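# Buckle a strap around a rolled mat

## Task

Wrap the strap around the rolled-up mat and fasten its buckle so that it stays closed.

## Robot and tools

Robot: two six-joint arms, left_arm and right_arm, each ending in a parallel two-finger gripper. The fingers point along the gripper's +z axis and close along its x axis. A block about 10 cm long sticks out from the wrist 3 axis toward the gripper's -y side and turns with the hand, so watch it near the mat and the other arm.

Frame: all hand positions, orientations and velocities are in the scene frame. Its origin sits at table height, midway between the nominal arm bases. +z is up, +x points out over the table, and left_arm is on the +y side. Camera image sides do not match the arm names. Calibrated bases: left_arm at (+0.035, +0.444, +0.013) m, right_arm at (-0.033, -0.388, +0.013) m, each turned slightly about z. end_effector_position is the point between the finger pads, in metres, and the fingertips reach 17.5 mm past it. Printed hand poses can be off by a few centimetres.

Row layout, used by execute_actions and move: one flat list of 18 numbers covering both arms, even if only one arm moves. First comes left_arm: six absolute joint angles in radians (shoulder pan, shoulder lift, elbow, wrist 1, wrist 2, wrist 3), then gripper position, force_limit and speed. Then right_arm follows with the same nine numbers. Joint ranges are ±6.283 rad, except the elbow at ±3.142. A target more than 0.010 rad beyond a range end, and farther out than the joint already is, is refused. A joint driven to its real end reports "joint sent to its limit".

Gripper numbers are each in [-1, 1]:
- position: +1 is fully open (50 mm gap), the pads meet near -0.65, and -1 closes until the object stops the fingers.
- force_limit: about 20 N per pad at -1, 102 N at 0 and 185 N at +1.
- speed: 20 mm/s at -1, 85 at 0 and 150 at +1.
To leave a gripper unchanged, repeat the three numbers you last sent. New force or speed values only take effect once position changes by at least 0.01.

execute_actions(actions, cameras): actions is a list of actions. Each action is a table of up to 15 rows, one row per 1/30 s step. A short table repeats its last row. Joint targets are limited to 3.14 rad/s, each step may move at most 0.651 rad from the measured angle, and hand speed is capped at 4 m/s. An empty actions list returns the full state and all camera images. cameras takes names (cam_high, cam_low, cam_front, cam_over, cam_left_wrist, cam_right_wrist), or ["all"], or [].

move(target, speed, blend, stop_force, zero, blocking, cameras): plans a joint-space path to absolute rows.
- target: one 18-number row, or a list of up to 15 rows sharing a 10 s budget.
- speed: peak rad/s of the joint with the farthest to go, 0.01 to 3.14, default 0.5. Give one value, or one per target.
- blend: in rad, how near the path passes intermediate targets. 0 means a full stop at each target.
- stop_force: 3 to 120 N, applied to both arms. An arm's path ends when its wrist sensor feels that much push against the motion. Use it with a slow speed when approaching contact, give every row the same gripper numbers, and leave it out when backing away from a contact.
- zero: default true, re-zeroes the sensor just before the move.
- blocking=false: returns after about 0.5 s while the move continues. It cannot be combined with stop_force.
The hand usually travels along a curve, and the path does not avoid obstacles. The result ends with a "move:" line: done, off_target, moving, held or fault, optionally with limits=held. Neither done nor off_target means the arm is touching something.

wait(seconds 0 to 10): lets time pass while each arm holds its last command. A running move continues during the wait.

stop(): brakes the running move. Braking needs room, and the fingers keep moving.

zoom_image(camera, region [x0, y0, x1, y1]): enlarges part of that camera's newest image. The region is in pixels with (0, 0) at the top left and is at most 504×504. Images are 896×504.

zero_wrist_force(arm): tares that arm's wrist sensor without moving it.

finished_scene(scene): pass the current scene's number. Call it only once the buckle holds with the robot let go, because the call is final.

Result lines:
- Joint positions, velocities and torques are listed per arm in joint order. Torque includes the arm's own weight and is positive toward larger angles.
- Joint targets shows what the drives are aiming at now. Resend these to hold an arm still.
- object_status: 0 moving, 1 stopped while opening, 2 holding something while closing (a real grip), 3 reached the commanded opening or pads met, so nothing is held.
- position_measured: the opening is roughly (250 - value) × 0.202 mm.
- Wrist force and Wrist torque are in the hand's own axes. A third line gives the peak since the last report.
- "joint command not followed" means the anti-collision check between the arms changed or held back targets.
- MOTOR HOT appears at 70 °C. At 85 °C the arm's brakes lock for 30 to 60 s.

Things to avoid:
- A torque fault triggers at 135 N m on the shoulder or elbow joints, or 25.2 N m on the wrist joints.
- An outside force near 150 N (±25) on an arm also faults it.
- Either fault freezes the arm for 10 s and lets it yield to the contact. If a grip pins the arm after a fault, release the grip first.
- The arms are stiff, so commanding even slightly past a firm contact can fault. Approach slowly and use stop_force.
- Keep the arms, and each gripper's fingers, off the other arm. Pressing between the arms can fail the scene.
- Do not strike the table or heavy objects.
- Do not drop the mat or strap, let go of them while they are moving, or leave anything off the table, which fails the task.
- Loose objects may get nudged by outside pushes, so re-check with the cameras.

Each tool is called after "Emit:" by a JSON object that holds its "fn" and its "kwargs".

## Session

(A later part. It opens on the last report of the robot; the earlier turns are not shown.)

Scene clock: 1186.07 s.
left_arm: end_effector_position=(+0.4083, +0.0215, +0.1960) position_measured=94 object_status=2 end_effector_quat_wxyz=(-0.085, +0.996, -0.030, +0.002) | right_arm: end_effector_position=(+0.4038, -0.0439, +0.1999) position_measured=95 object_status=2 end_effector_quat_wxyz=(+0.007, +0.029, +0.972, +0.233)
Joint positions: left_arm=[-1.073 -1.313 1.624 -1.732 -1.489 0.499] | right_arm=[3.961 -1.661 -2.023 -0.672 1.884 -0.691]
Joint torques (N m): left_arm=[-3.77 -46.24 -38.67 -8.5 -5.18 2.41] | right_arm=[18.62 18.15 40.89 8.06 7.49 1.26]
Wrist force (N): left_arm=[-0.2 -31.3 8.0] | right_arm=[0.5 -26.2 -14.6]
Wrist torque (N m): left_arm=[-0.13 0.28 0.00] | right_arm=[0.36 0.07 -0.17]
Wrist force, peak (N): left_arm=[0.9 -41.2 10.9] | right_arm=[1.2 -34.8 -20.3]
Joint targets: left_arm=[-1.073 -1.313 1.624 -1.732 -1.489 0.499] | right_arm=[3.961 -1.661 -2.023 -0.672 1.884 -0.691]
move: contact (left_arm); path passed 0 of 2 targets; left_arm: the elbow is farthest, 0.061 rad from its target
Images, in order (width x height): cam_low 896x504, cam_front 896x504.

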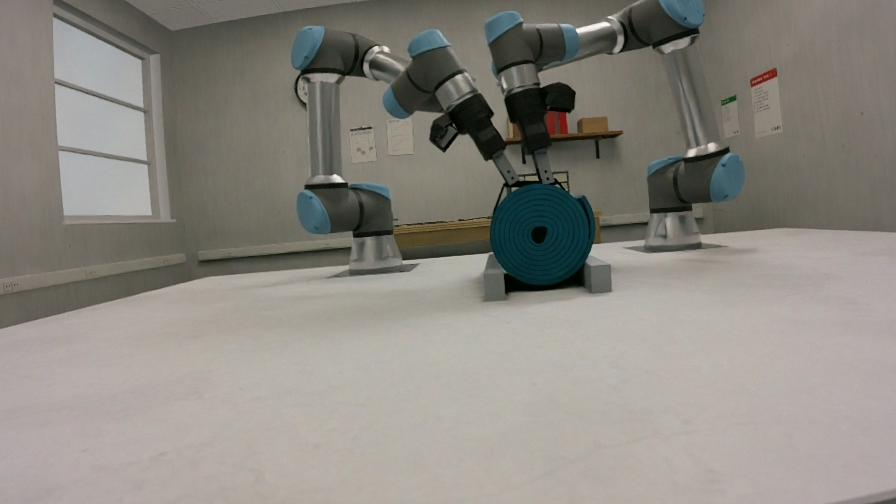

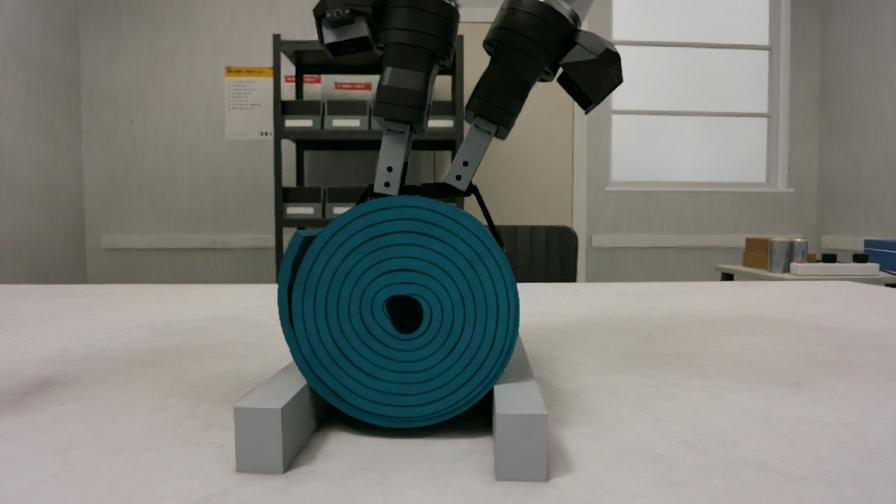

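Emit:
{"fn": "move", "kwargs": {"target": [[-1.0764,-1.3072,1.6161,-1.7304,-1.4892,0.4964,-1,1,-1, 3.961,-1.6606,-2.0231,-0.672,1.8837,-0.6906,-1,1,-1],[-1.0947,-1.2673,1.5633,-1.716,-1.4919,0.4781,-1,1,-1, 3.961,-1.6606,-2.0231,-0.672,1.8837,-0.6906,-1,1,-1]], "speed": 0.03, "blend": 0.002, "stop_force": 60, "zero": false, "cameras": ["cam_front","cam_low"]}}

Emit:
{"fn": "zoom_image", "kwargs": {"camera": "cam_front", "region": [350, 150, 480, 220]}}

Emit:
{"fn": "zoom_image", "kwargs": {"camera": "cam_low", "region": [500, 160, 580, 200]}}

Scene clock: 1193.47 s.
left_arm: end_effector_position=(+0.4067, +0.0206, +0.1954) position_measured=94 object_status=2 end_effector_quat_wxyz=(-0.090, +0.995, -0.030, +0.000) | right_arm: end_effector_position=(+0.4038, -0.0439, +0.2000) position_measured=95 object_status=2 end_effector_quat_wxyz=(+0.007, +0.029, +0.972, +0.233)
Joint positions: left_arm=[-1.076 -1.307 1.616 -1.718 -1.489 0.496] | right_arm=[3.961 -1.661 -2.023 -0.672 1.884 -0.691]
Joint torques (N m): left_arm=[-15.07 -48.18 -31.29 -13.98 -9 2.67] | right_arm=[16.73 18.12 38.9 11.31 7.23 1.18]
Wrist force (N): left_arm=[9.6 -46.7 10.2] | right_arm=[9.8 -39.6 -20.7]
Wrist torque (N m): left_arm=[-0.09 0.30 -0.22] | right_arm=[0.74 0.45 -0.51]
Wrist force, peak (N): left_arm=[16.0 -58.2 12.8] | right_arm=[15.6 -49.1 -27.3]
Joint targets: left_arm=[-1.076 -1.307 1.616 -1.720 -1.489 0.496] | right_arm=[3.961 -1.661 -2.023 -0.672 1.884 -0.691]
move: contact (left_arm); path passed 0 of 2 targets; left_arm: the elbow is farthest, 0.052 rad from its target
Images, in order (width x height): cam_low 896x504, cam_front 896x504.

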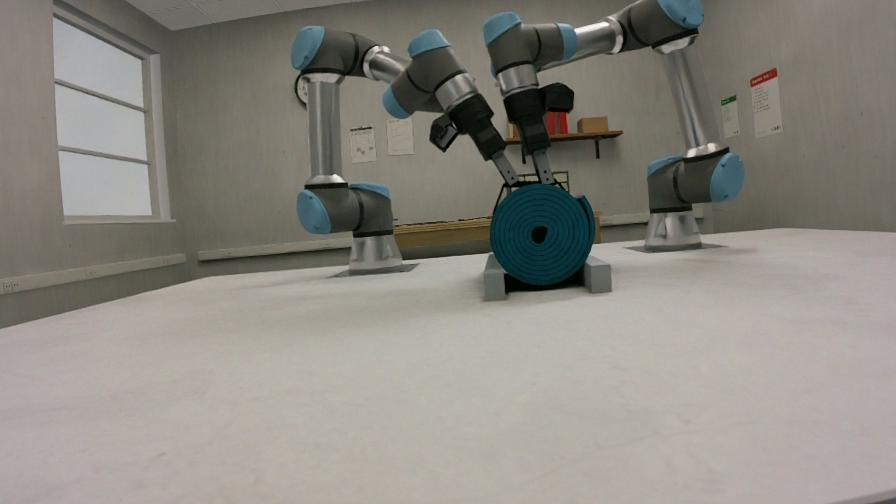

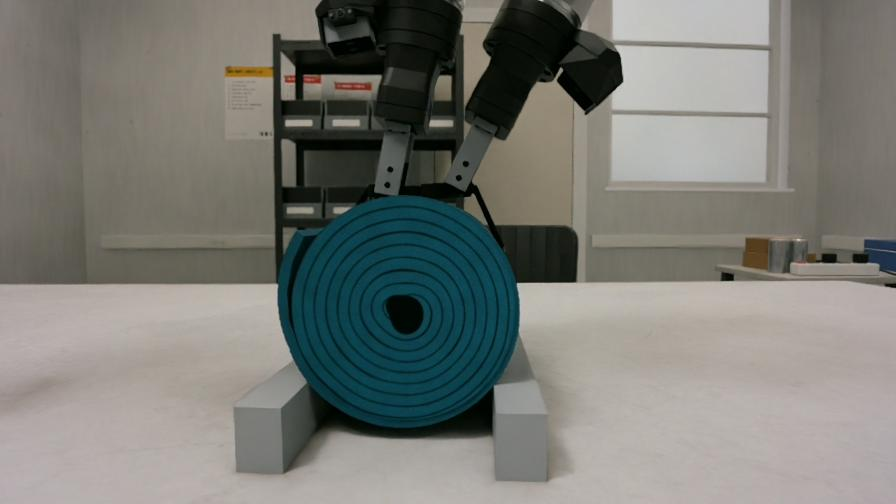

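Scaled by 3.877.

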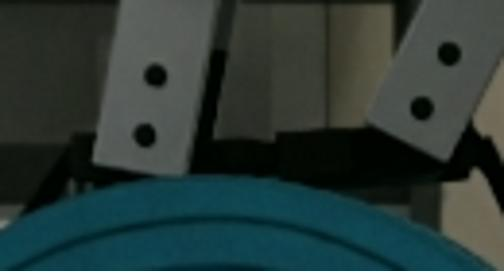

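Scaled by 6.300.

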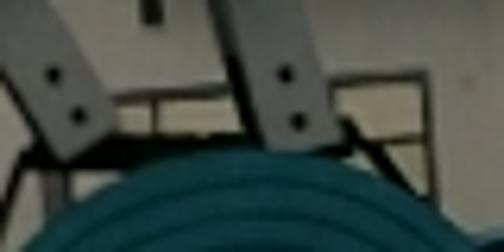

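Emit:
{"fn": "move", "kwargs": {"target": [-1.0665,-1.324,1.638,-1.7358,-1.4878,0.506,-1,1,-1, 3.961,-1.6606,-2.0231,-0.672,1.8837,-0.6906,-1,1,-1], "speed": 0.1}}

Emit:
{"fn": "move", "kwargs": {"target": [[-1.074,-1.3048,1.6134,-1.7302,-1.4888,0.4988,-1,1,-1, 3.961,-1.6606,-2.0231,-0.672,1.8837,-0.6906,-1,1,-1],[-1.0923,-1.2649,1.5606,-1.7158,-1.4915,0.4805,-1,1,-1, 3.961,-1.6606,-2.0231,-0.672,1.8837,-0.6906,-1,1,-1]], "speed": 0.03, "blend": 0.002, "stop_force": 60, "cameras": ["cam_front","cam_low"]}}

Emit:
{"fn": "zoom_image", "kwargs": {"camera": "cam_front", "region": [350, 150, 480, 220]}}

Emit:
{"fn": "zoom_image", "kwargs": {"camera": "cam_low", "region": [500, 160, 580, 200]}}

Scene clock: 1210.30 s.
left_arm: end_effector_position=(+0.4093, +0.0283, +0.1961) position_measured=94 object_status=2 end_effector_quat_wxyz=(-0.085, +0.996, -0.030, +0.002) | right_arm: end_effector_position=(+0.4038, -0.0439, +0.2000) position_measured=95 object_status=2 end_effector_quat_wxyz=(+0.007, +0.029, +0.972, +0.233)
Joint positions: left_arm=[-1.066 -1.324 1.638 -1.736 -1.488 0.506] | right_arm=[3.961 -1.661 -2.023 -0.672 1.884 -0.691]
Joint torques (N m): left_arm=[-5.03 -30.98 -30.61 -1.32 1.66 -0.18] | right_arm=[-5.81 18.72 21.26 2.92 -1.8 1.21]
Wrist force (N): left_arm=[-1.7 -0.7 0.9] | right_arm=[-1.2 -0.8 0.4]
Wrist torque (N m): left_arm=[-0.01 0.34 -0.03] | right_arm=[0.14 0.13 -0.11]
Wrist force, peak (N): left_arm=[9.8 -47.0 10.2] | right_arm=[10.0 -39.7 -20.8]
Joint targets: left_arm=[-1.067 -1.324 1.638 -1.736 -1.488 0.506] | right_arm=[3.961 -1.661 -2.023 -0.672 1.884 -0.691]
move: done

Scene clock: 1212.73 s.
left_arm: end_effector_position=(+0.4089, +0.0041, +0.1960) position_measured=94 object_status=2 end_effector_quat_wxyz=(-0.085, +0.996, -0.030, +0.003) | right_arm: end_effector_position=(+0.4038, -0.0440, +0.1999) position_measured=95 object_status=2 end_effector_quat_wxyz=(+0.007, +0.029, +0.972, +0.233)
Joint positions: left_arm=[-1.085 -1.281 1.582 -1.722 -1.49 0.488] | right_arm=[3.961 -1.661 -2.023 -0.672 1.884 -0.691]
Joint torques (N m): left_arm=[-13.15 -46.33 -31.38 -6.23 -4.2 -2.03] | right_arm=[0.21 27.46 18.53 7.76 2.08 1.13]
Wrist force (N): left_arm=[1.1 -22.1 11.3] | right_arm=[1.5 -17.1 -11.6]
Wrist torque (N m): left_arm=[-0.20 0.10 0.02] | right_arm=[-0.22 -0.04 -0.22]
Wrist force, peak (N): left_arm=[16.0 -58.4 12.8] | right_arm=[15.6 -50.2 -26.6]
Joint targets: left_arm=[-1.085 -1.281 1.582 -1.722 -1.490 0.488] | right_arm=[3.961 -1.661 -2.023 -0.672 1.884 -0.691]
move: held (left_arm; a check stopped the path); path passed 1 of 2 targets; limits=held; left_arm: the elbow is farthest, 0.021 rad from its target
joint command not followed: on one or more control steps a check withheld the commanded joint targets of the left arm, and it was not sent them on those steps.
cause: the commanded joint targets, or the way to them, would bring a part of the robot too close to another arm (this arm's gripper and the right arm's gripper, at the place that arm is still heading or pushing toward).
Images, in order (width x height): cam_low 896x504, cam_front 896x504.

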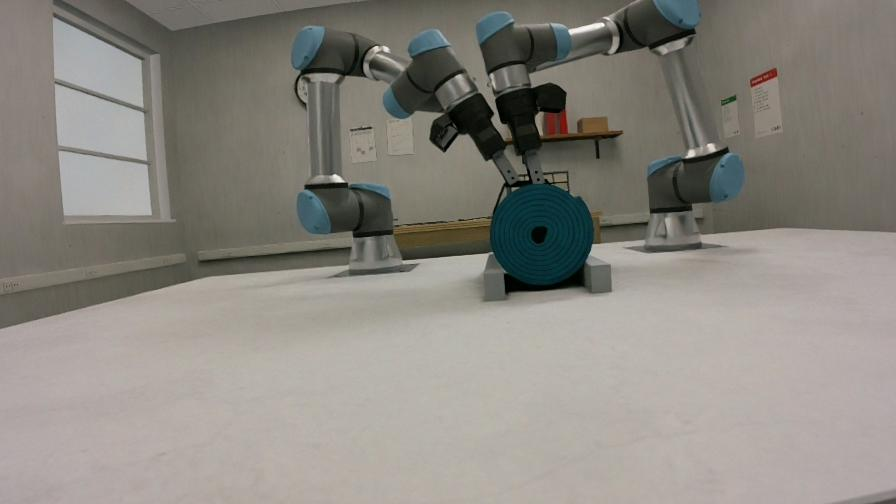

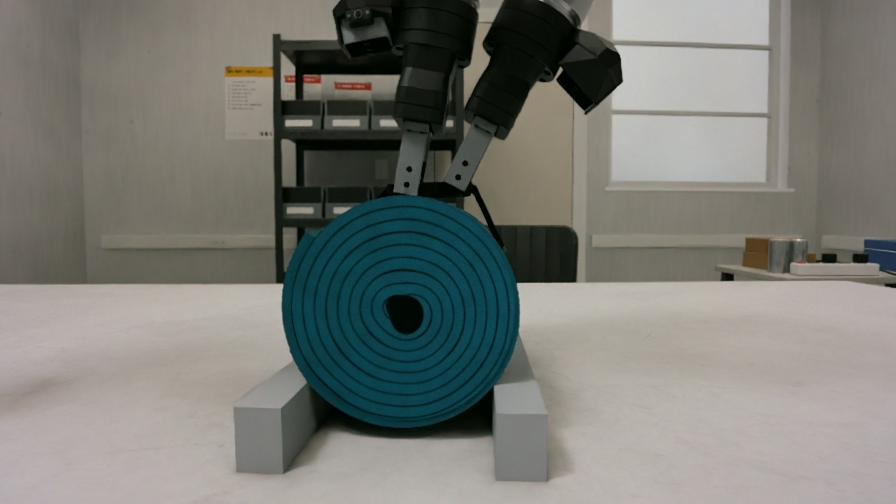

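Scaled by 3.877.

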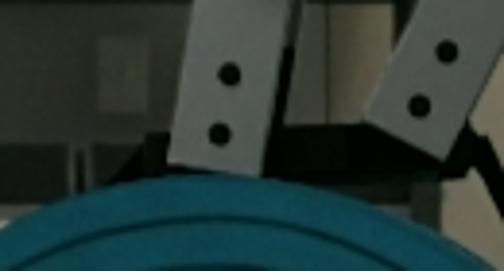

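Scaled by 6.300.

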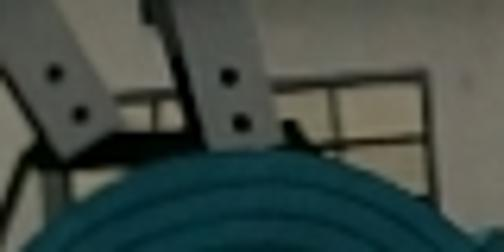

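Emit:
{"fn": "move", "kwargs": {"target": [-1.0875,-1.2753,1.5743,-1.7195,-1.4908,0.4853,-1,1,-1, 3.961,-1.6606,-2.0231,-0.672,1.8837,-0.6906,-1,1,-1], "speed": 0.03, "stop_force": 70, "cameras": ["cam_front","cam_left_wrist","cam_right_wrist"]}}

Emit:
{"fn": "zoom_image", "kwargs": {"camera": "cam_front", "region": [380, 150, 480, 210]}}

Emit:
{"fn": "zoom_image", "kwargs": {"camera": "cam_left_wrist", "region": [330, 150, 630, 400]}}

Scene clock: 1220.13 s.
left_arm: end_effector_position=(+0.4089, +0.0035, +0.1960) position_measured=94 object_status=2 end_effector_quat_wxyz=(-0.085, +0.996, -0.030, +0.003) | right_arm: end_effector_position=(+0.4038, -0.0439, +0.1999) position_measured=95 object_status=2 end_effector_quat_wxyz=(+0.007, +0.029, +0.972, +0.233)
Joint positions: left_arm=[-1.085 -1.28 1.581 -1.721 -1.49 0.488] | right_arm=[3.961 -1.661 -2.023 -0.672 1.884 -0.691]
Joint torques (N m): left_arm=[-12.97 -40.71 -35.75 -6.61 -4.04 -1.98] | right_arm=[1.43 33.81 21.85 6.09 5.46 1.26]
Wrist force (N): left_arm=[0.2 -22.3 11.3] | right_arm=[0.5 -17.3 -11.4]
Wrist torque (N m): left_arm=[-0.22 0.06 0.06] | right_arm=[-0.22 -0.07 -0.20]
Wrist force, peak (N): left_arm=[1.0 -22.6 11.7] | right_arm=[1.5 -17.7 -11.5]
Joint targets: left_arm=[-1.085 -1.280 1.581 -1.721 -1.490 0.488] | right_arm=[3.961 -1.661 -2.023 -0.672 1.884 -0.691]
move: held (left_arm; a check stopped the path); limits=held
joint command not followed: on one or more control steps a check withheld the commanded joint targets of the left arm, and it was not sent them on those steps.
cause: the commanded joint targets, or the way to them, would bring a part of the robot too close to another arm (this arm's gripper and the right arm's gripper, 6 mm apart when this arm was first held).
Images, in order (width x height): cam_front 896x504, cam_left_wrist 896x504, cam_right_wrist 896x504.

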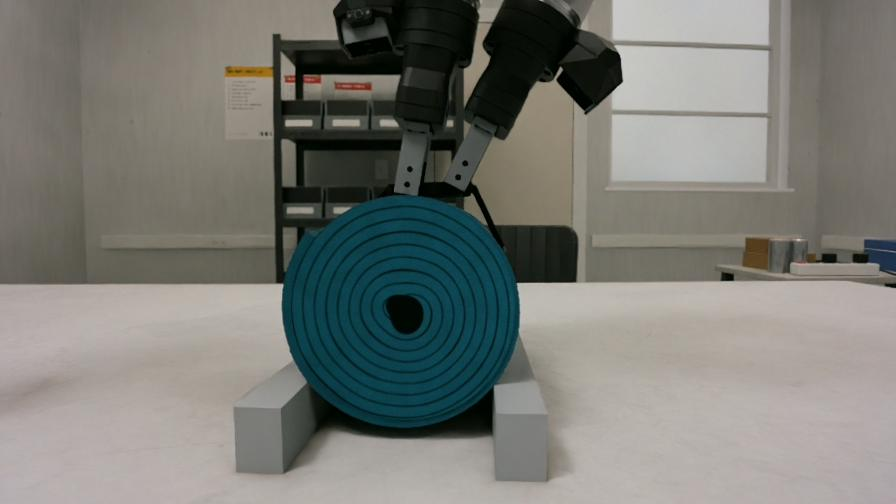

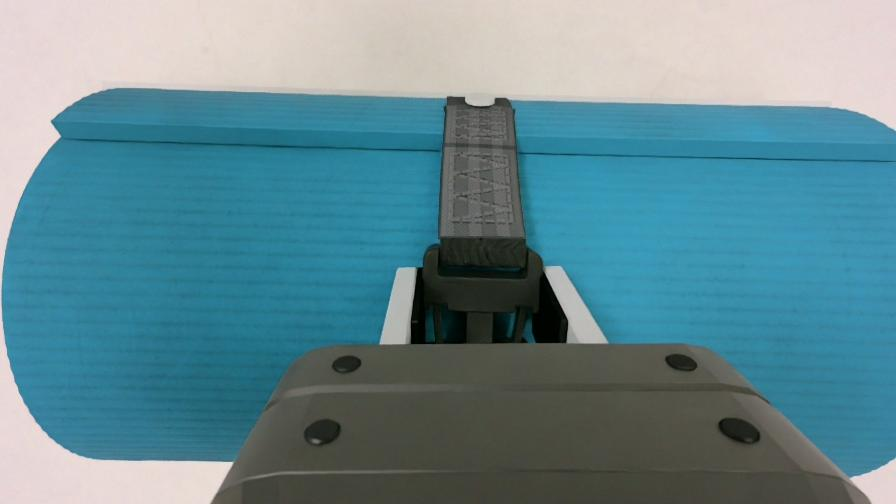

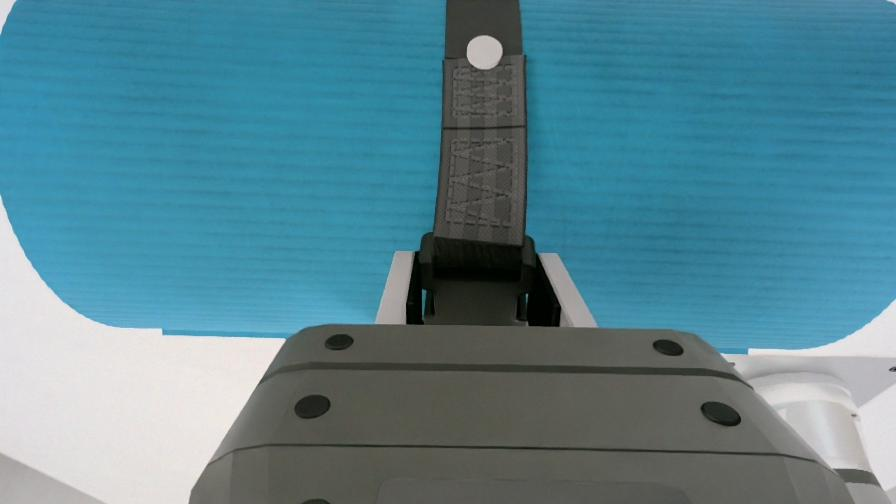

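Scaled by 5.040.

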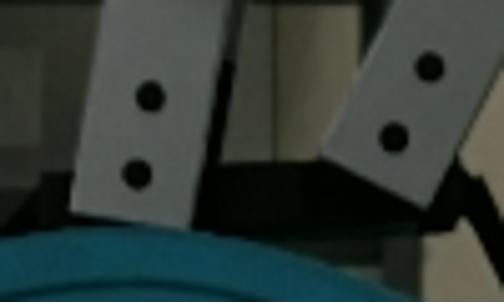

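Scaled by 1.680.

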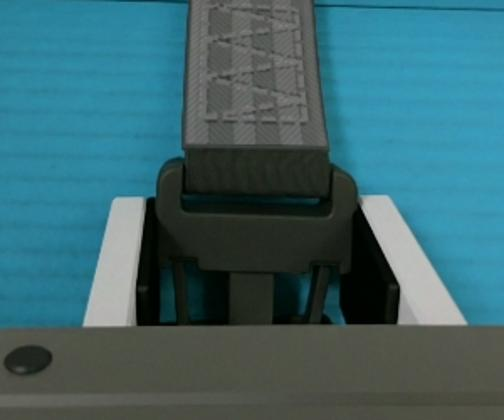

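Emit:
{"fn": "move", "kwargs": {"target": [-1.085,-1.28,1.581,-1.721,-1.49,0.488,0.74,1,-1, 3.961,-1.6606,-2.0231,-0.672,1.8837,-0.6906,-1,1,-1], "cameras": ["cam_left_wrist","cam_front"]}}

Emit:
{"fn": "zoom_image", "kwargs": {"camera": "cam_left_wrist", "region": [330, 150, 630, 400]}}

Emit:
{"fn": "zoom_image", "kwargs": {"camera": "cam_front", "region": [380, 150, 480, 210]}}

Scene clock: 1241.00 s.
left_arm: end_effector_position=(+0.4090, +0.0038, +0.1958) position_measured=42 object_status=3 end_effector_quat_wxyz=(-0.085, +0.996, -0.030, +0.003) | right_arm: end_effector_position=(+0.4038, -0.0439, +0.1999) position_measured=95 object_status=2 end_effector_quat_wxyz=(+0.007, +0.029, +0.972, +0.233)
Joint positions: left_arm=[-1.085 -1.28 1.581 -1.721 -1.49 0.488] | right_arm=[3.961 -1.661 -2.023 -0.672 1.884 -0.691]
Joint torques (N m): left_arm=[9.31 -31.3 -19.43 -0.18 2.12 2.38] | right_arm=[0.82 31.48 26.08 4.77 -1.65 1.1]
Wrist force (N): left_arm=[-2.1 1.3 -0.8] | right_arm=[0.8 -0.4 5.6]
Wrist torque (N m): left_arm=[0.23 0.32 0.08] | right_arm=[0.09 -0.29 -0.10]
Wrist force, peak (N): left_arm=[0.0 -22.4 11.5] | right_arm=[0.3 -17.3 -11.6]
Joint targets: left_arm=[-1.085 -1.280 1.581 -1.721 -1.490 0.488] | right_arm=[3.961 -1.661 -2.023 -0.672 1.884 -0.691]
move: done
Images, in order (width x height): cam_front 896x504, cam_left_wrist 896x504.

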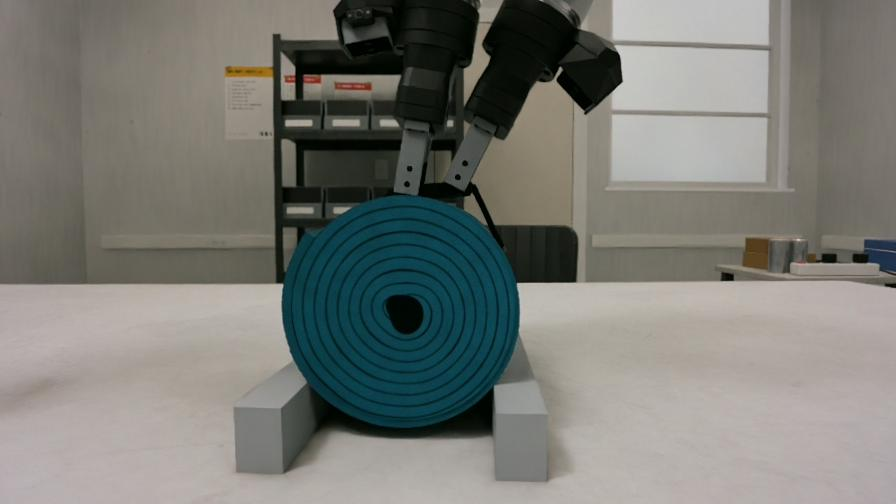

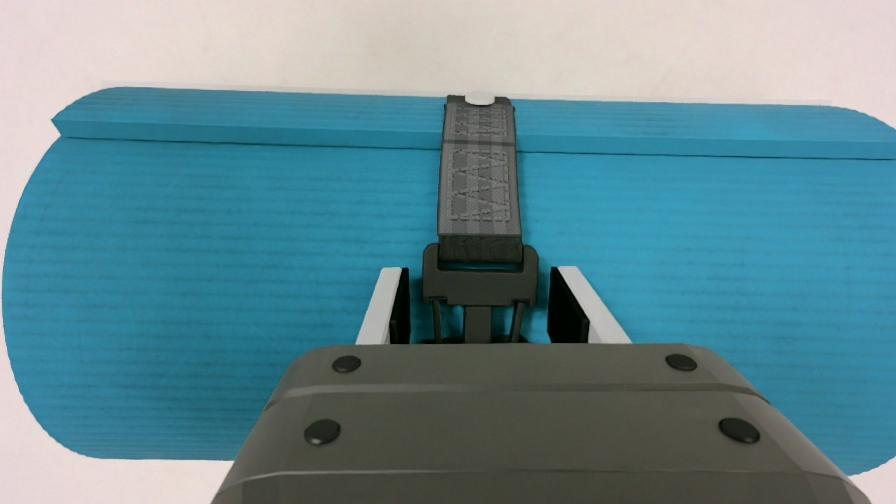

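Scaled by 1.680.

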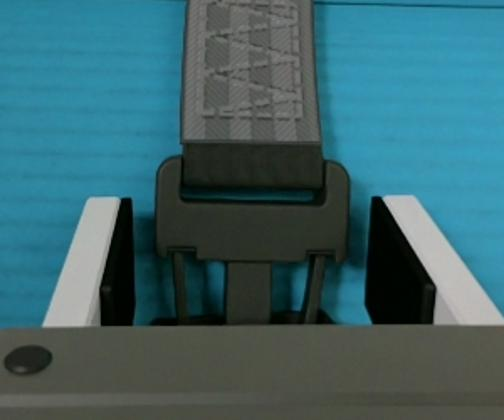

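Scaled by 5.040.

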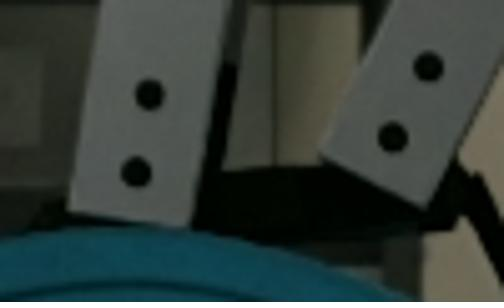

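Emit:
{"fn": "move", "kwargs": {"target": [[-1.085,-1.32,1.484,-1.584,-1.49,0.488,0.74,1,-1, 3.961,-1.6606,-2.0231,-0.672,1.8837,-0.6906,-1,1,-1],[-0.9191,-1.58,1.87,-2.1,-1.7528,0.6379,0.74,1,-1, 3.961,-1.6606,-2.0231,-0.672,1.8837,-0.6906,-1,1,-1],[-0.9191,-1.58,1.87,-2.1,-1.7528,0.6379,-1,1,1, 3.961,-1.6606,-2.0231,-0.672,1.8837,-0.6906,-1,1,-1]], "speed": 0.4, "blend": 0.02, "cameras": ["cam_front","cam_over"]}}

Emit:
{"fn": "zoom_image", "kwargs": {"camera": "cam_front", "region": [320, 130, 500, 230]}}

Emit:
{"fn": "zoom_image", "kwargs": {"camera": "cam_over", "region": [300, 110, 460, 220]}}

Scene clock: 1248.60 s.
left_arm: end_effector_position=(+0.4053, +0.0556, +0.2641) position_measured=255 object_status=3 end_effector_quat_wxyz=(+0.149, +0.988, -0.030, -0.005) | right_arm: end_effector_position=(+0.4038, -0.0439, +0.1999) position_measured=95 object_status=2 end_effector_quat_wxyz=(+0.007, +0.029, +0.972, +0.233)
Joint positions: left_arm=[-0.919 -1.58 1.87 -2.1 -1.753 0.638] | right_arm=[3.961 -1.661 -2.023 -0.672 1.884 -0.691]
Joint torques (N m): left_arm=[-8.11 -24.62 -16.99 -5.8 -1.89 -2.62] | right_arm=[-6.13 27.41 31.23 4.73 -1.84 0.99]
Wrist force (N): left_arm=[-2.2 -0.1 -0.3] | right_arm=[0.9 -0.5 5.8]
Wrist torque (N m): left_arm=[0.02 0.36 -0.08] | right_arm=[0.08 -0.30 -0.09]
Wrist force, peak (N): left_arm=[-2.4 1.2 -2.7] | right_arm=[1.0 -0.3 6.1]
Joint targets: left_arm=[-0.919 -1.580 1.870 -2.100 -1.753 0.638] | right_arm=[3.961 -1.661 -2.023 -0.672 1.884 -0.691]
move: done
Images, in order (width x height): cam_front 896x504, cam_over 896x504.

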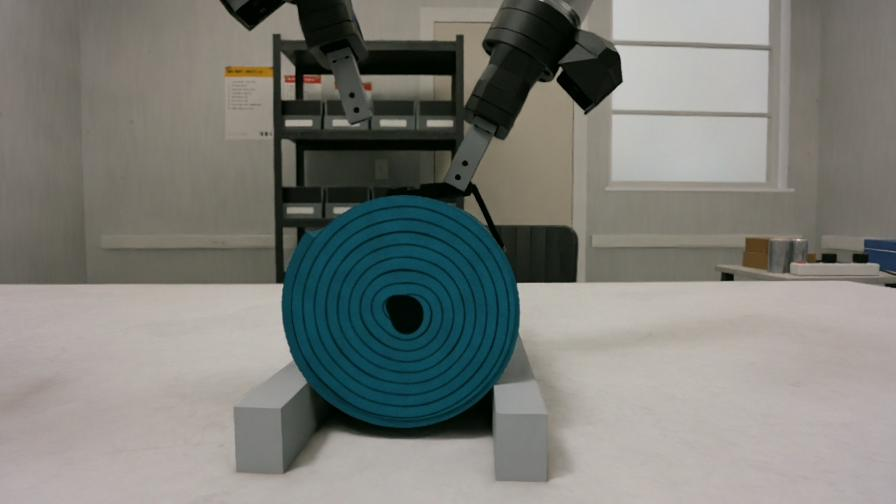

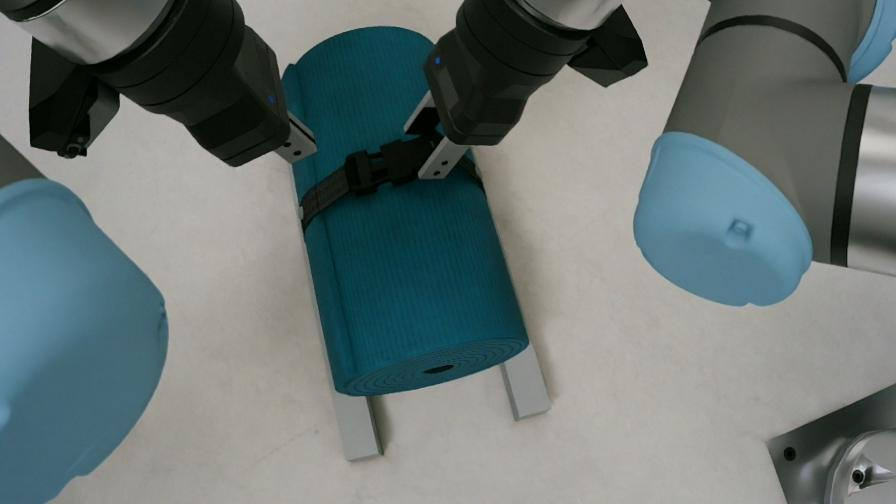

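Scaled by 2.800.

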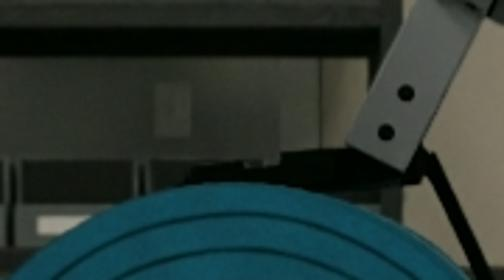

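Scaled by 3.150.

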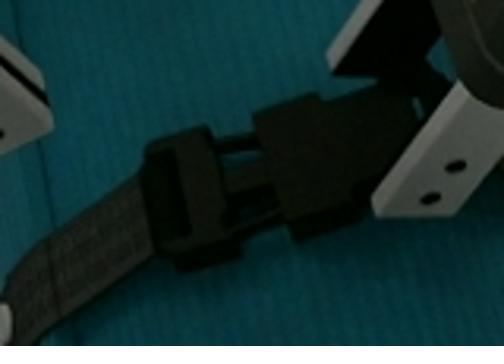

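Emit:
{"fn": "move", "kwargs": {"target": [-0.9191,-1.5026,1.9717,-2.2795,-1.7528,0.6379,-1,1,1, 3.961,-1.6606,-2.0231,-0.672,1.8837,-0.6906,-1,1,-1], "speed": 0.15, "stop_force": 12, "cameras": ["cam_front","cam_over"]}}

Emit:
{"fn": "zoom_image", "kwargs": {"camera": "cam_front", "region": [320, 130, 500, 230]}}

Emit:
{"fn": "zoom_image", "kwargs": {"camera": "cam_over", "region": [300, 110, 460, 220]}}

Scene clock: 1256.47 s.
left_arm: end_effector_position=(+0.4092, +0.0498, +0.1980) position_measured=255 object_status=3 end_effector_quat_wxyz=(+0.149, +0.988, -0.030, -0.004) | right_arm: end_effector_position=(+0.4038, -0.0439, +0.1999) position_measured=95 object_status=2 end_effector_quat_wxyz=(+0.007, +0.029, +0.972, +0.233)
Joint positions: left_arm=[-0.919 -1.503 1.972 -2.279 -1.753 0.638] | right_arm=[3.961 -1.661 -2.023 -0.672 1.884 -0.691]
Joint torques (N m): left_arm=[-6.52 -37.49 -29.98 -2.01 -1.52 -2.18] | right_arm=[-6.22 23.91 30.59 4.65 -1.65 1.02]
Wrist force (N): left_arm=[-2.2 -0.3 -0.3] | right_arm=[0.7 -0.7 5.8]
Wrist torque (N m): left_arm=[0.00 0.35 -0.08] | right_arm=[0.07 -0.27 -0.10]
Wrist force, peak (N): left_arm=[-2.4 0.0 -0.9] | right_arm=[1.0 -0.8 5.9]
Joint targets: left_arm=[-0.919 -1.503 1.972 -2.279 -1.753 0.638] | right_arm=[3.961 -1.661 -2.023 -0.672 1.884 -0.691]
move: done
Images, in order (width x height): cam_front 896x504, cam_over 896x504.

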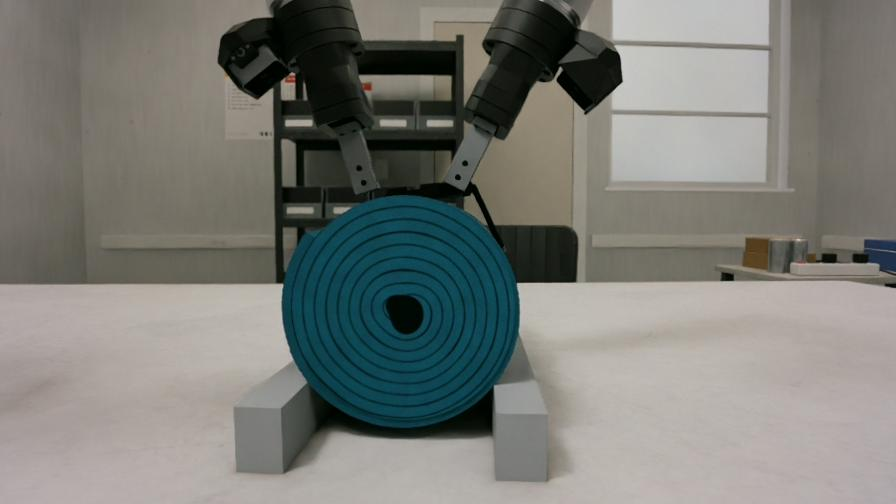

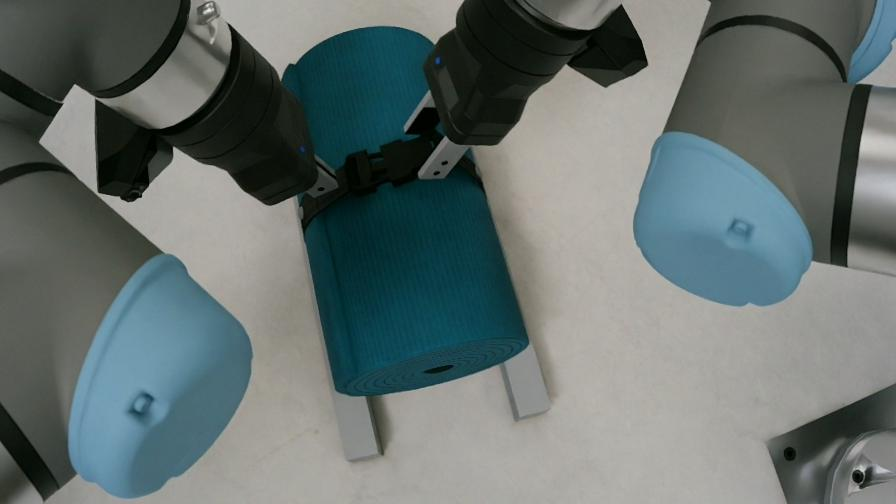

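Scaled by 2.800.

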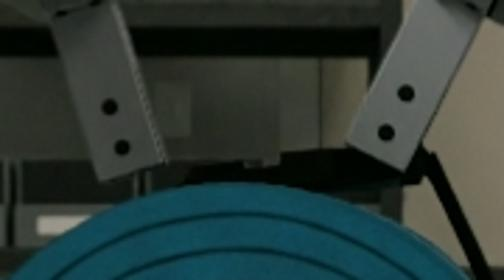

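Scaled by 3.150.

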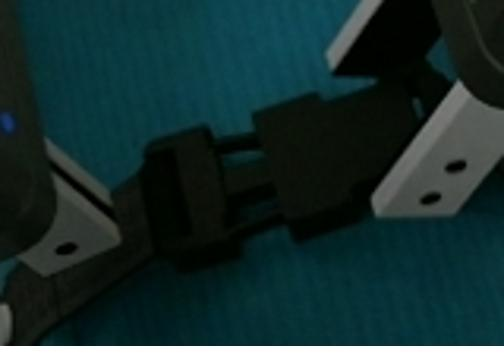

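Emit:
{"fn": "move", "kwargs": {"target": [[-0.9191,-1.54,1.92,-2.19,-1.7528,0.6379,-1,1,1, 3.961,-1.6606,-2.0231,-0.672,1.8837,-0.6906,-1,1,-1],[-1.0128,-1.4177,1.7888,-1.9419,-1.5708,0.5659,-1,1,1, 3.961,-1.6606,-2.0231,-0.672,1.8837,-0.6906,-1,1,-1]], "speed": 0.2, "blend": 0.02}}

Emit:
{"fn": "move", "kwargs": {"target": [-1.0442,-1.3636,1.7234,-1.9306,-1.5708,0.5347,-1,1,1, 3.961,-1.6606,-2.0231,-0.672,1.8837,-0.6906,-1,1,-1], "speed": 0.03, "stop_force": 45, "cameras": ["cam_front","cam_over"]}}

Emit:
{"fn": "zoom_image", "kwargs": {"camera": "cam_front", "region": [320, 130, 500, 230]}}

Emit:
{"fn": "zoom_image", "kwargs": {"camera": "cam_over", "region": [300, 110, 460, 220]}}

Scene clock: 1272.40 s.
left_arm: end_effector_position=(+0.4087, +0.0446, +0.1939) position_measured=255 object_status=3 end_effector_quat_wxyz=(+0.000, +1.000, -0.030, +0.000) | right_arm: end_effector_position=(+0.4038, -0.0439, +0.1999) position_measured=95 object_status=2 end_effector_quat_wxyz=(+0.007, +0.029, +0.972, +0.233)
Joint positions: left_arm=[-1.013 -1.418 1.789 -1.942 -1.571 0.566] | right_arm=[3.961 -1.661 -2.023 -0.672 1.884 -0.691]
Joint torques (N m): left_arm=[9.62 -40.89 -17.11 -4.77 -0.93 2.29] | right_arm=[-6.18 20.59 30.66 4.62 -1.68 0.91]
Wrist force (N): left_arm=[-2.0 0.8 -0.6] | right_arm=[0.8 -0.6 5.6]
Wrist torque (N m): left_arm=[0.16 0.30 0.04] | right_arm=[0.07 -0.30 -0.09]
Wrist force, peak (N): left_arm=[-2.4 1.3 -0.3] | right_arm=[0.9 -0.6 6.1]
Joint targets: left_arm=[-1.013 -1.418 1.789 -1.942 -1.571 0.566] | right_arm=[3.961 -1.661 -2.023 -0.672 1.884 -0.691]
move: done

Scene clock: 1274.43 s.
left_arm: end_effector_position=(+0.4083, +0.0292, +0.1941) position_measured=255 object_status=3 end_effector_quat_wxyz=(+0.000, +1.000, -0.030, +0.000) | right_arm: end_effector_position=(+0.4038, -0.0439, +0.1999) position_measured=95 object_status=2 end_effector_quat_wxyz=(+0.007, +0.029, +0.972, +0.233)
Joint positions: left_arm=[-1.027 -1.392 1.758 -1.936 -1.571 0.551] | right_arm=[3.961 -1.661 -2.023 -0.672 1.884 -0.691]
Joint torques (N m): left_arm=[-3.1 -31.67 -19.42 -11.22 -4.83 2.49] | right_arm=[16.64 20.58 30.86 6.8 7.49 0.89]
Wrist force (N): left_arm=[-5.3 -34.6 -22.4] | right_arm=[-4.3 -19.3 -11.1]
Wrist torque (N m): left_arm=[-0.11 0.20 0.10] | right_arm=[0.13 -0.75 -0.18]
Wrist force, peak (N): left_arm=[-6.5 -45.8 -24.5] | right_arm=[-3.5 -22.5 -13.8]
Joint targets: left_arm=[-1.027 -1.392 1.758 -1.936 -1.571 0.551] | right_arm=[3.961 -1.661 -2.023 -0.672 1.884 -0.691]
move: contact (left_arm); left_arm: the elbow is farthest, 0.035 rad from its target
Images, in order (width x height): cam_front 896x504, cam_over 896x504.

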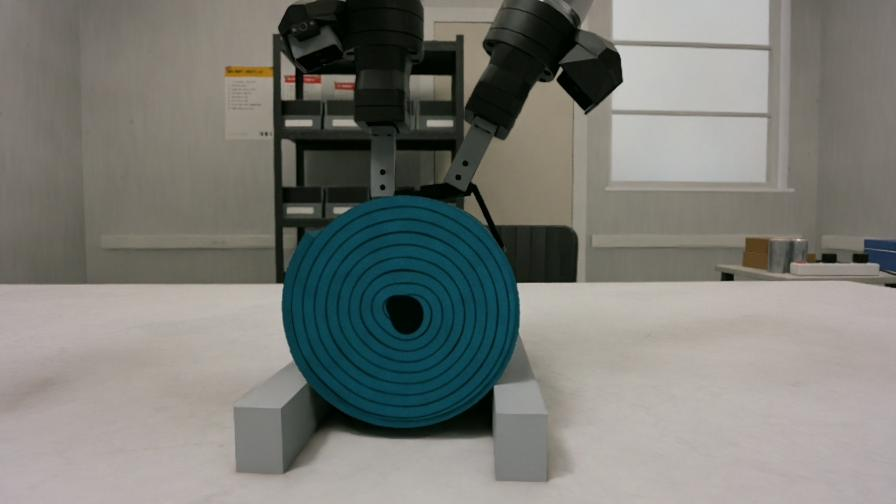

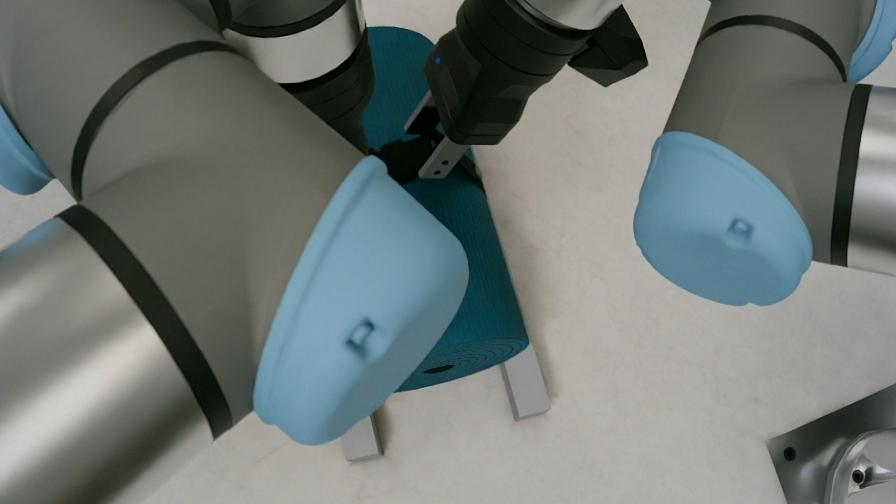

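Scaled by 2.800.

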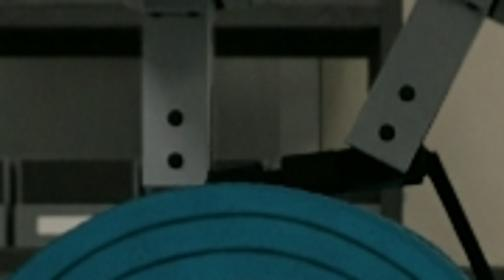

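Scaled by 3.150.

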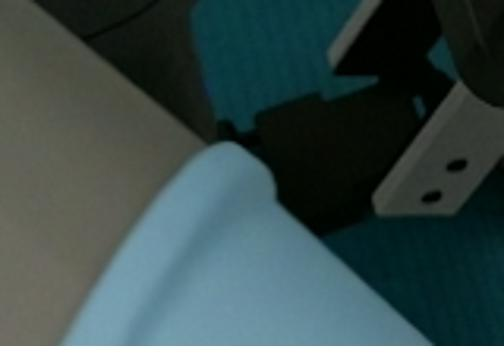

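Emit:
{"fn": "move", "kwargs": {"target": [-1.0442,-1.3644,1.7216,-1.928,-1.5708,0.5347,-1,1,1, 3.961,-1.6606,-2.0231,-0.672,1.8837,-0.6906,-1,1,-1], "speed": 0.03, "stop_force": 80, "zero": false, "cameras": ["cam_front","cam_over"]}}

Emit:
{"fn": "zoom_image", "kwargs": {"camera": "cam_front", "region": [320, 130, 500, 230]}}

Scene clock: 1279.30 s.
left_arm: end_effector_position=(+0.4070, +0.0226, +0.1939) position_measured=255 object_status=3 end_effector_quat_wxyz=(-0.003, +1.000, -0.030, -0.002) | right_arm: end_effector_position=(+0.4038, -0.0439, +0.1999) position_measured=95 object_status=2 end_effector_quat_wxyz=(+0.007, +0.029, +0.972, +0.233)
Joint positions: left_arm=[-1.035 -1.379 1.74 -1.924 -1.571 0.543] | right_arm=[3.961 -1.661 -2.023 -0.672 1.884 -0.691]
Joint torques (N m): left_arm=[-19.63 -9.17 -12.48 -14.4 -11.03 2.3] | right_arm=[16.87 20.35 30.23 4.41 7.66 0.94]
Wrist force (N): left_arm=[-2.3 -71.4 -61.4] | right_arm=[-9.2 -19.3 -17.2]
Wrist torque (N m): left_arm=[0.13 0.09 0.06] | right_arm=[0.22 -1.17 -0.20]
Wrist force, peak (N): left_arm=[-2.5 -81.9 -65.1] | right_arm=[-8.5 -28.1 -19.8]
Joint targets: left_arm=[-1.035 -1.379 1.740 -1.926 -1.571 0.543] | right_arm=[3.961 -1.661 -2.023 -0.672 1.884 -0.691]
move: contact (left_arm); left_arm: the elbow is farthest, 0.019 rad from its target
Images, in order (width x height): cam_front 896x504, cam_over 896x504.

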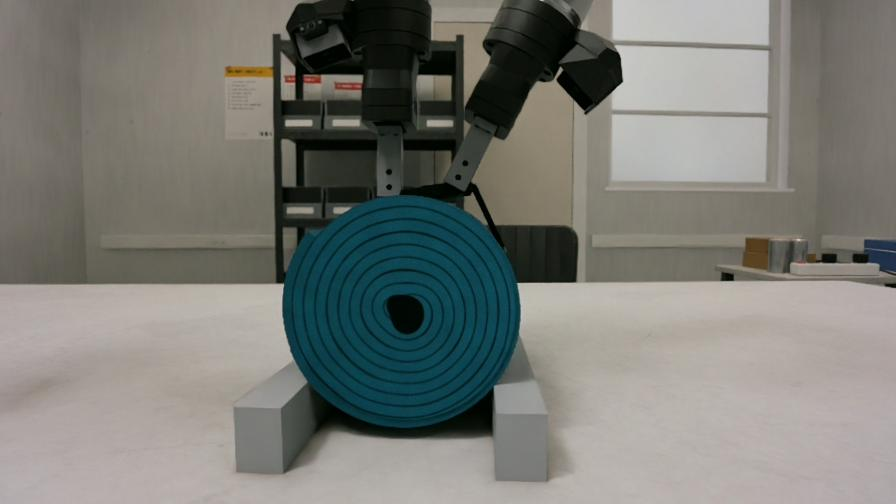

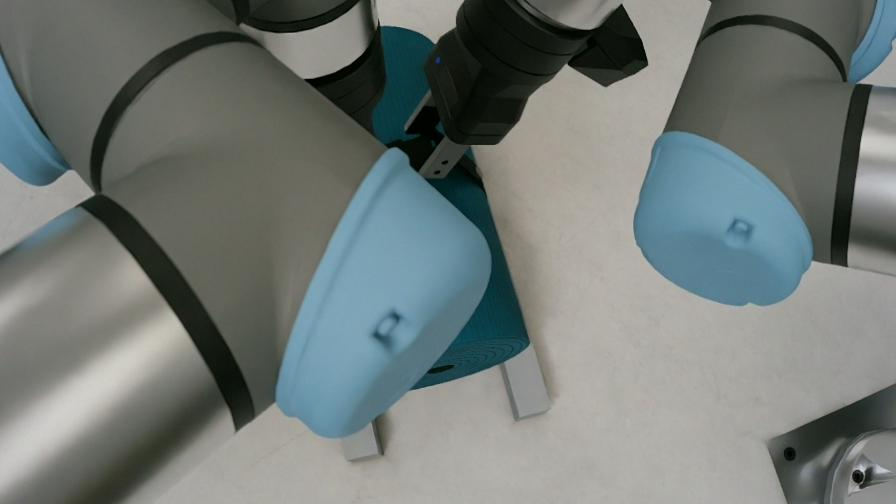

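Scaled by 2.800.

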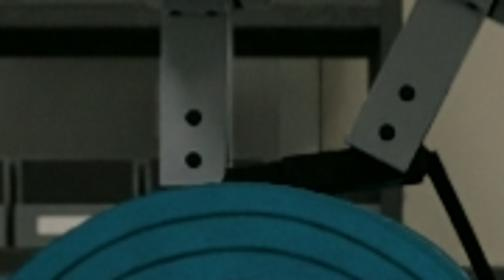

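Emit:
{"fn": "move", "kwargs": {"target": [-1.029,-1.3917,1.7508,-1.93,-1.5708,0.5498,-1,1,1, 3.961,-1.6606,-2.0231,-0.672,1.8837,-0.6906,-1,1,-1], "speed": 0.1}}

Emit:
{"fn": "move", "kwargs": {"target": [-1.0442,-1.3654,1.7191,-1.9245,-1.5708,0.5347,-1,1,1, 3.961,-1.6606,-2.0231,-0.672,1.8837,-0.6906,-1,1,-1], "speed": 0.03, "stop_force": 70, "cameras": ["cam_front","cam_low"]}}

Emit:
{"fn": "zoom_image", "kwargs": {"camera": "cam_front", "region": [320, 130, 500, 230]}}

Scene clock: 1287.07 s.
left_arm: end_effector_position=(+0.4082, +0.0276, +0.1965) position_measured=255 object_status=3 end_effector_quat_wxyz=(+0.000, +1.000, -0.030, +0.000) | right_arm: end_effector_position=(+0.4037, -0.0438, +0.2000) position_measured=95 object_status=2 end_effector_quat_wxyz=(+0.007, +0.029, +0.972, +0.233)
Joint positions: left_arm=[-1.029 -1.392 1.751 -1.93 -1.571 0.55] | right_arm=[3.961 -1.661 -2.023 -0.672 1.884 -0.691]
Joint torques (N m): left_arm=[3.64 -31.05 -27.28 -4.31 1.63 1.04] | right_arm=[-6.62 20.38 29.76 2.93 -1.48 0.86]
Wrist force (N): left_arm=[-3.3 0.6 -1.6] | right_arm=[-0.6 1.2 8.0]
Wrist torque (N m): left_arm=[0.17 0.48 -0.07] | right_arm=[-0.01 -0.24 -0.07]
Wrist force, peak (N): left_arm=[-2.2 -71.4 -61.7] | right_arm=[-9.1 -19.8 -17.4]
Joint targets: left_arm=[-1.029 -1.392 1.751 -1.930 -1.571 0.550] | right_arm=[3.961 -1.661 -2.023 -0.672 1.884 -0.691]
move: done

Scene clock: 1288.60 s.
left_arm: end_effector_position=(+0.4068, +0.0218, +0.1956) position_measured=255 object_status=3 end_effector_quat_wxyz=(-0.004, +1.000, -0.030, -0.002) | right_arm: end_effector_position=(+0.4038, -0.0439, +0.1999) position_measured=95 object_status=2 end_effector_quat_wxyz=(+0.007, +0.029, +0.972, +0.233)
Joint positions: left_arm=[-1.036 -1.379 1.735 -1.918 -1.57 0.542] | right_arm=[3.961 -1.661 -2.023 -0.672 1.884 -0.691]
Joint torques (N m): left_arm=[-17.34 -30.34 -23.06 -14.16 -11.28 2.54] | right_arm=[21.95 23.22 29.44 8.58 7.61 0.89]
Wrist force (N): left_arm=[4.3 -58.9 -24.2] | right_arm=[-3.2 -31.1 -18.4]
Wrist torque (N m): left_arm=[0.24 0.52 -0.07] | right_arm=[0.24 -0.51 -0.36]
Wrist force, peak (N): left_arm=[5.4 -73.1 -31.8] | right_arm=[-1.2 -37.8 -26.4]
Joint targets: left_arm=[-1.036 -1.379 1.735 -1.920 -1.570 0.542] | right_arm=[3.961 -1.661 -2.023 -0.672 1.884 -0.691]
move: contact (left_arm); left_arm: the elbow is farthest, 0.016 rad from its target
Images, in order (width x height): cam_low 896x504, cam_front 896x504.

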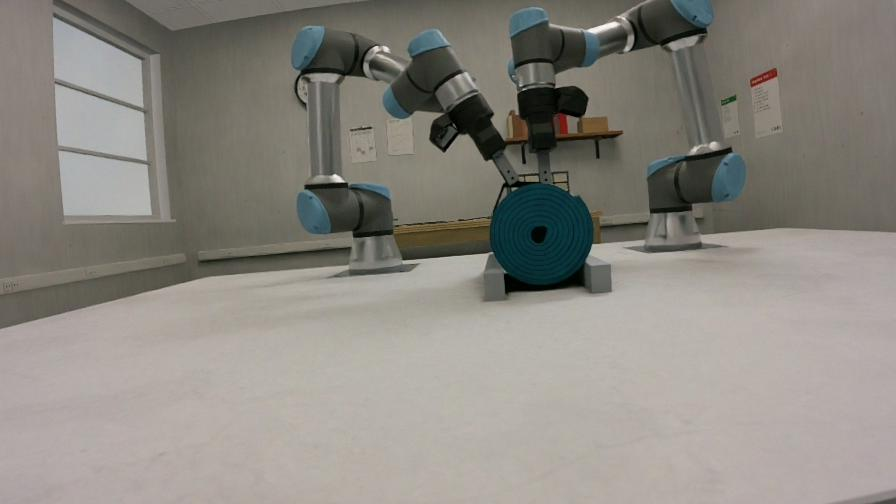

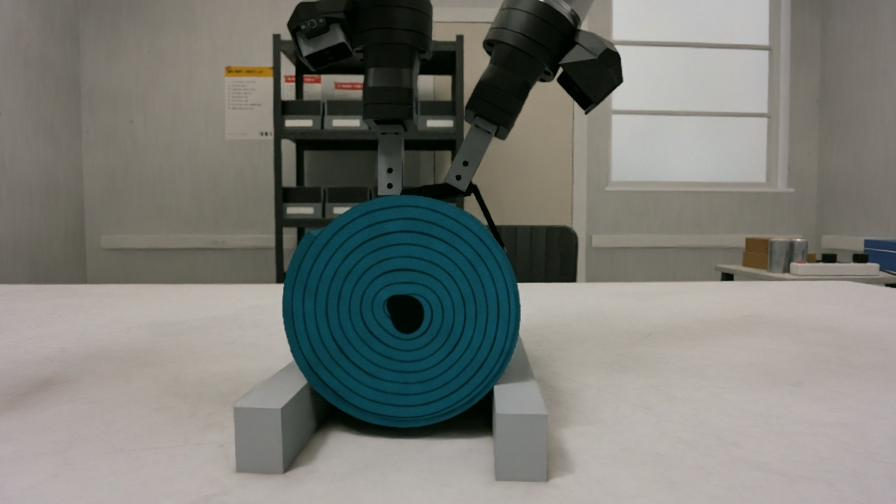

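Scaled by 2.800.

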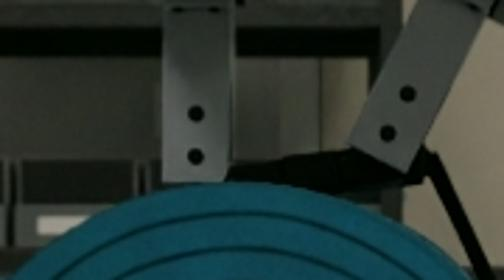

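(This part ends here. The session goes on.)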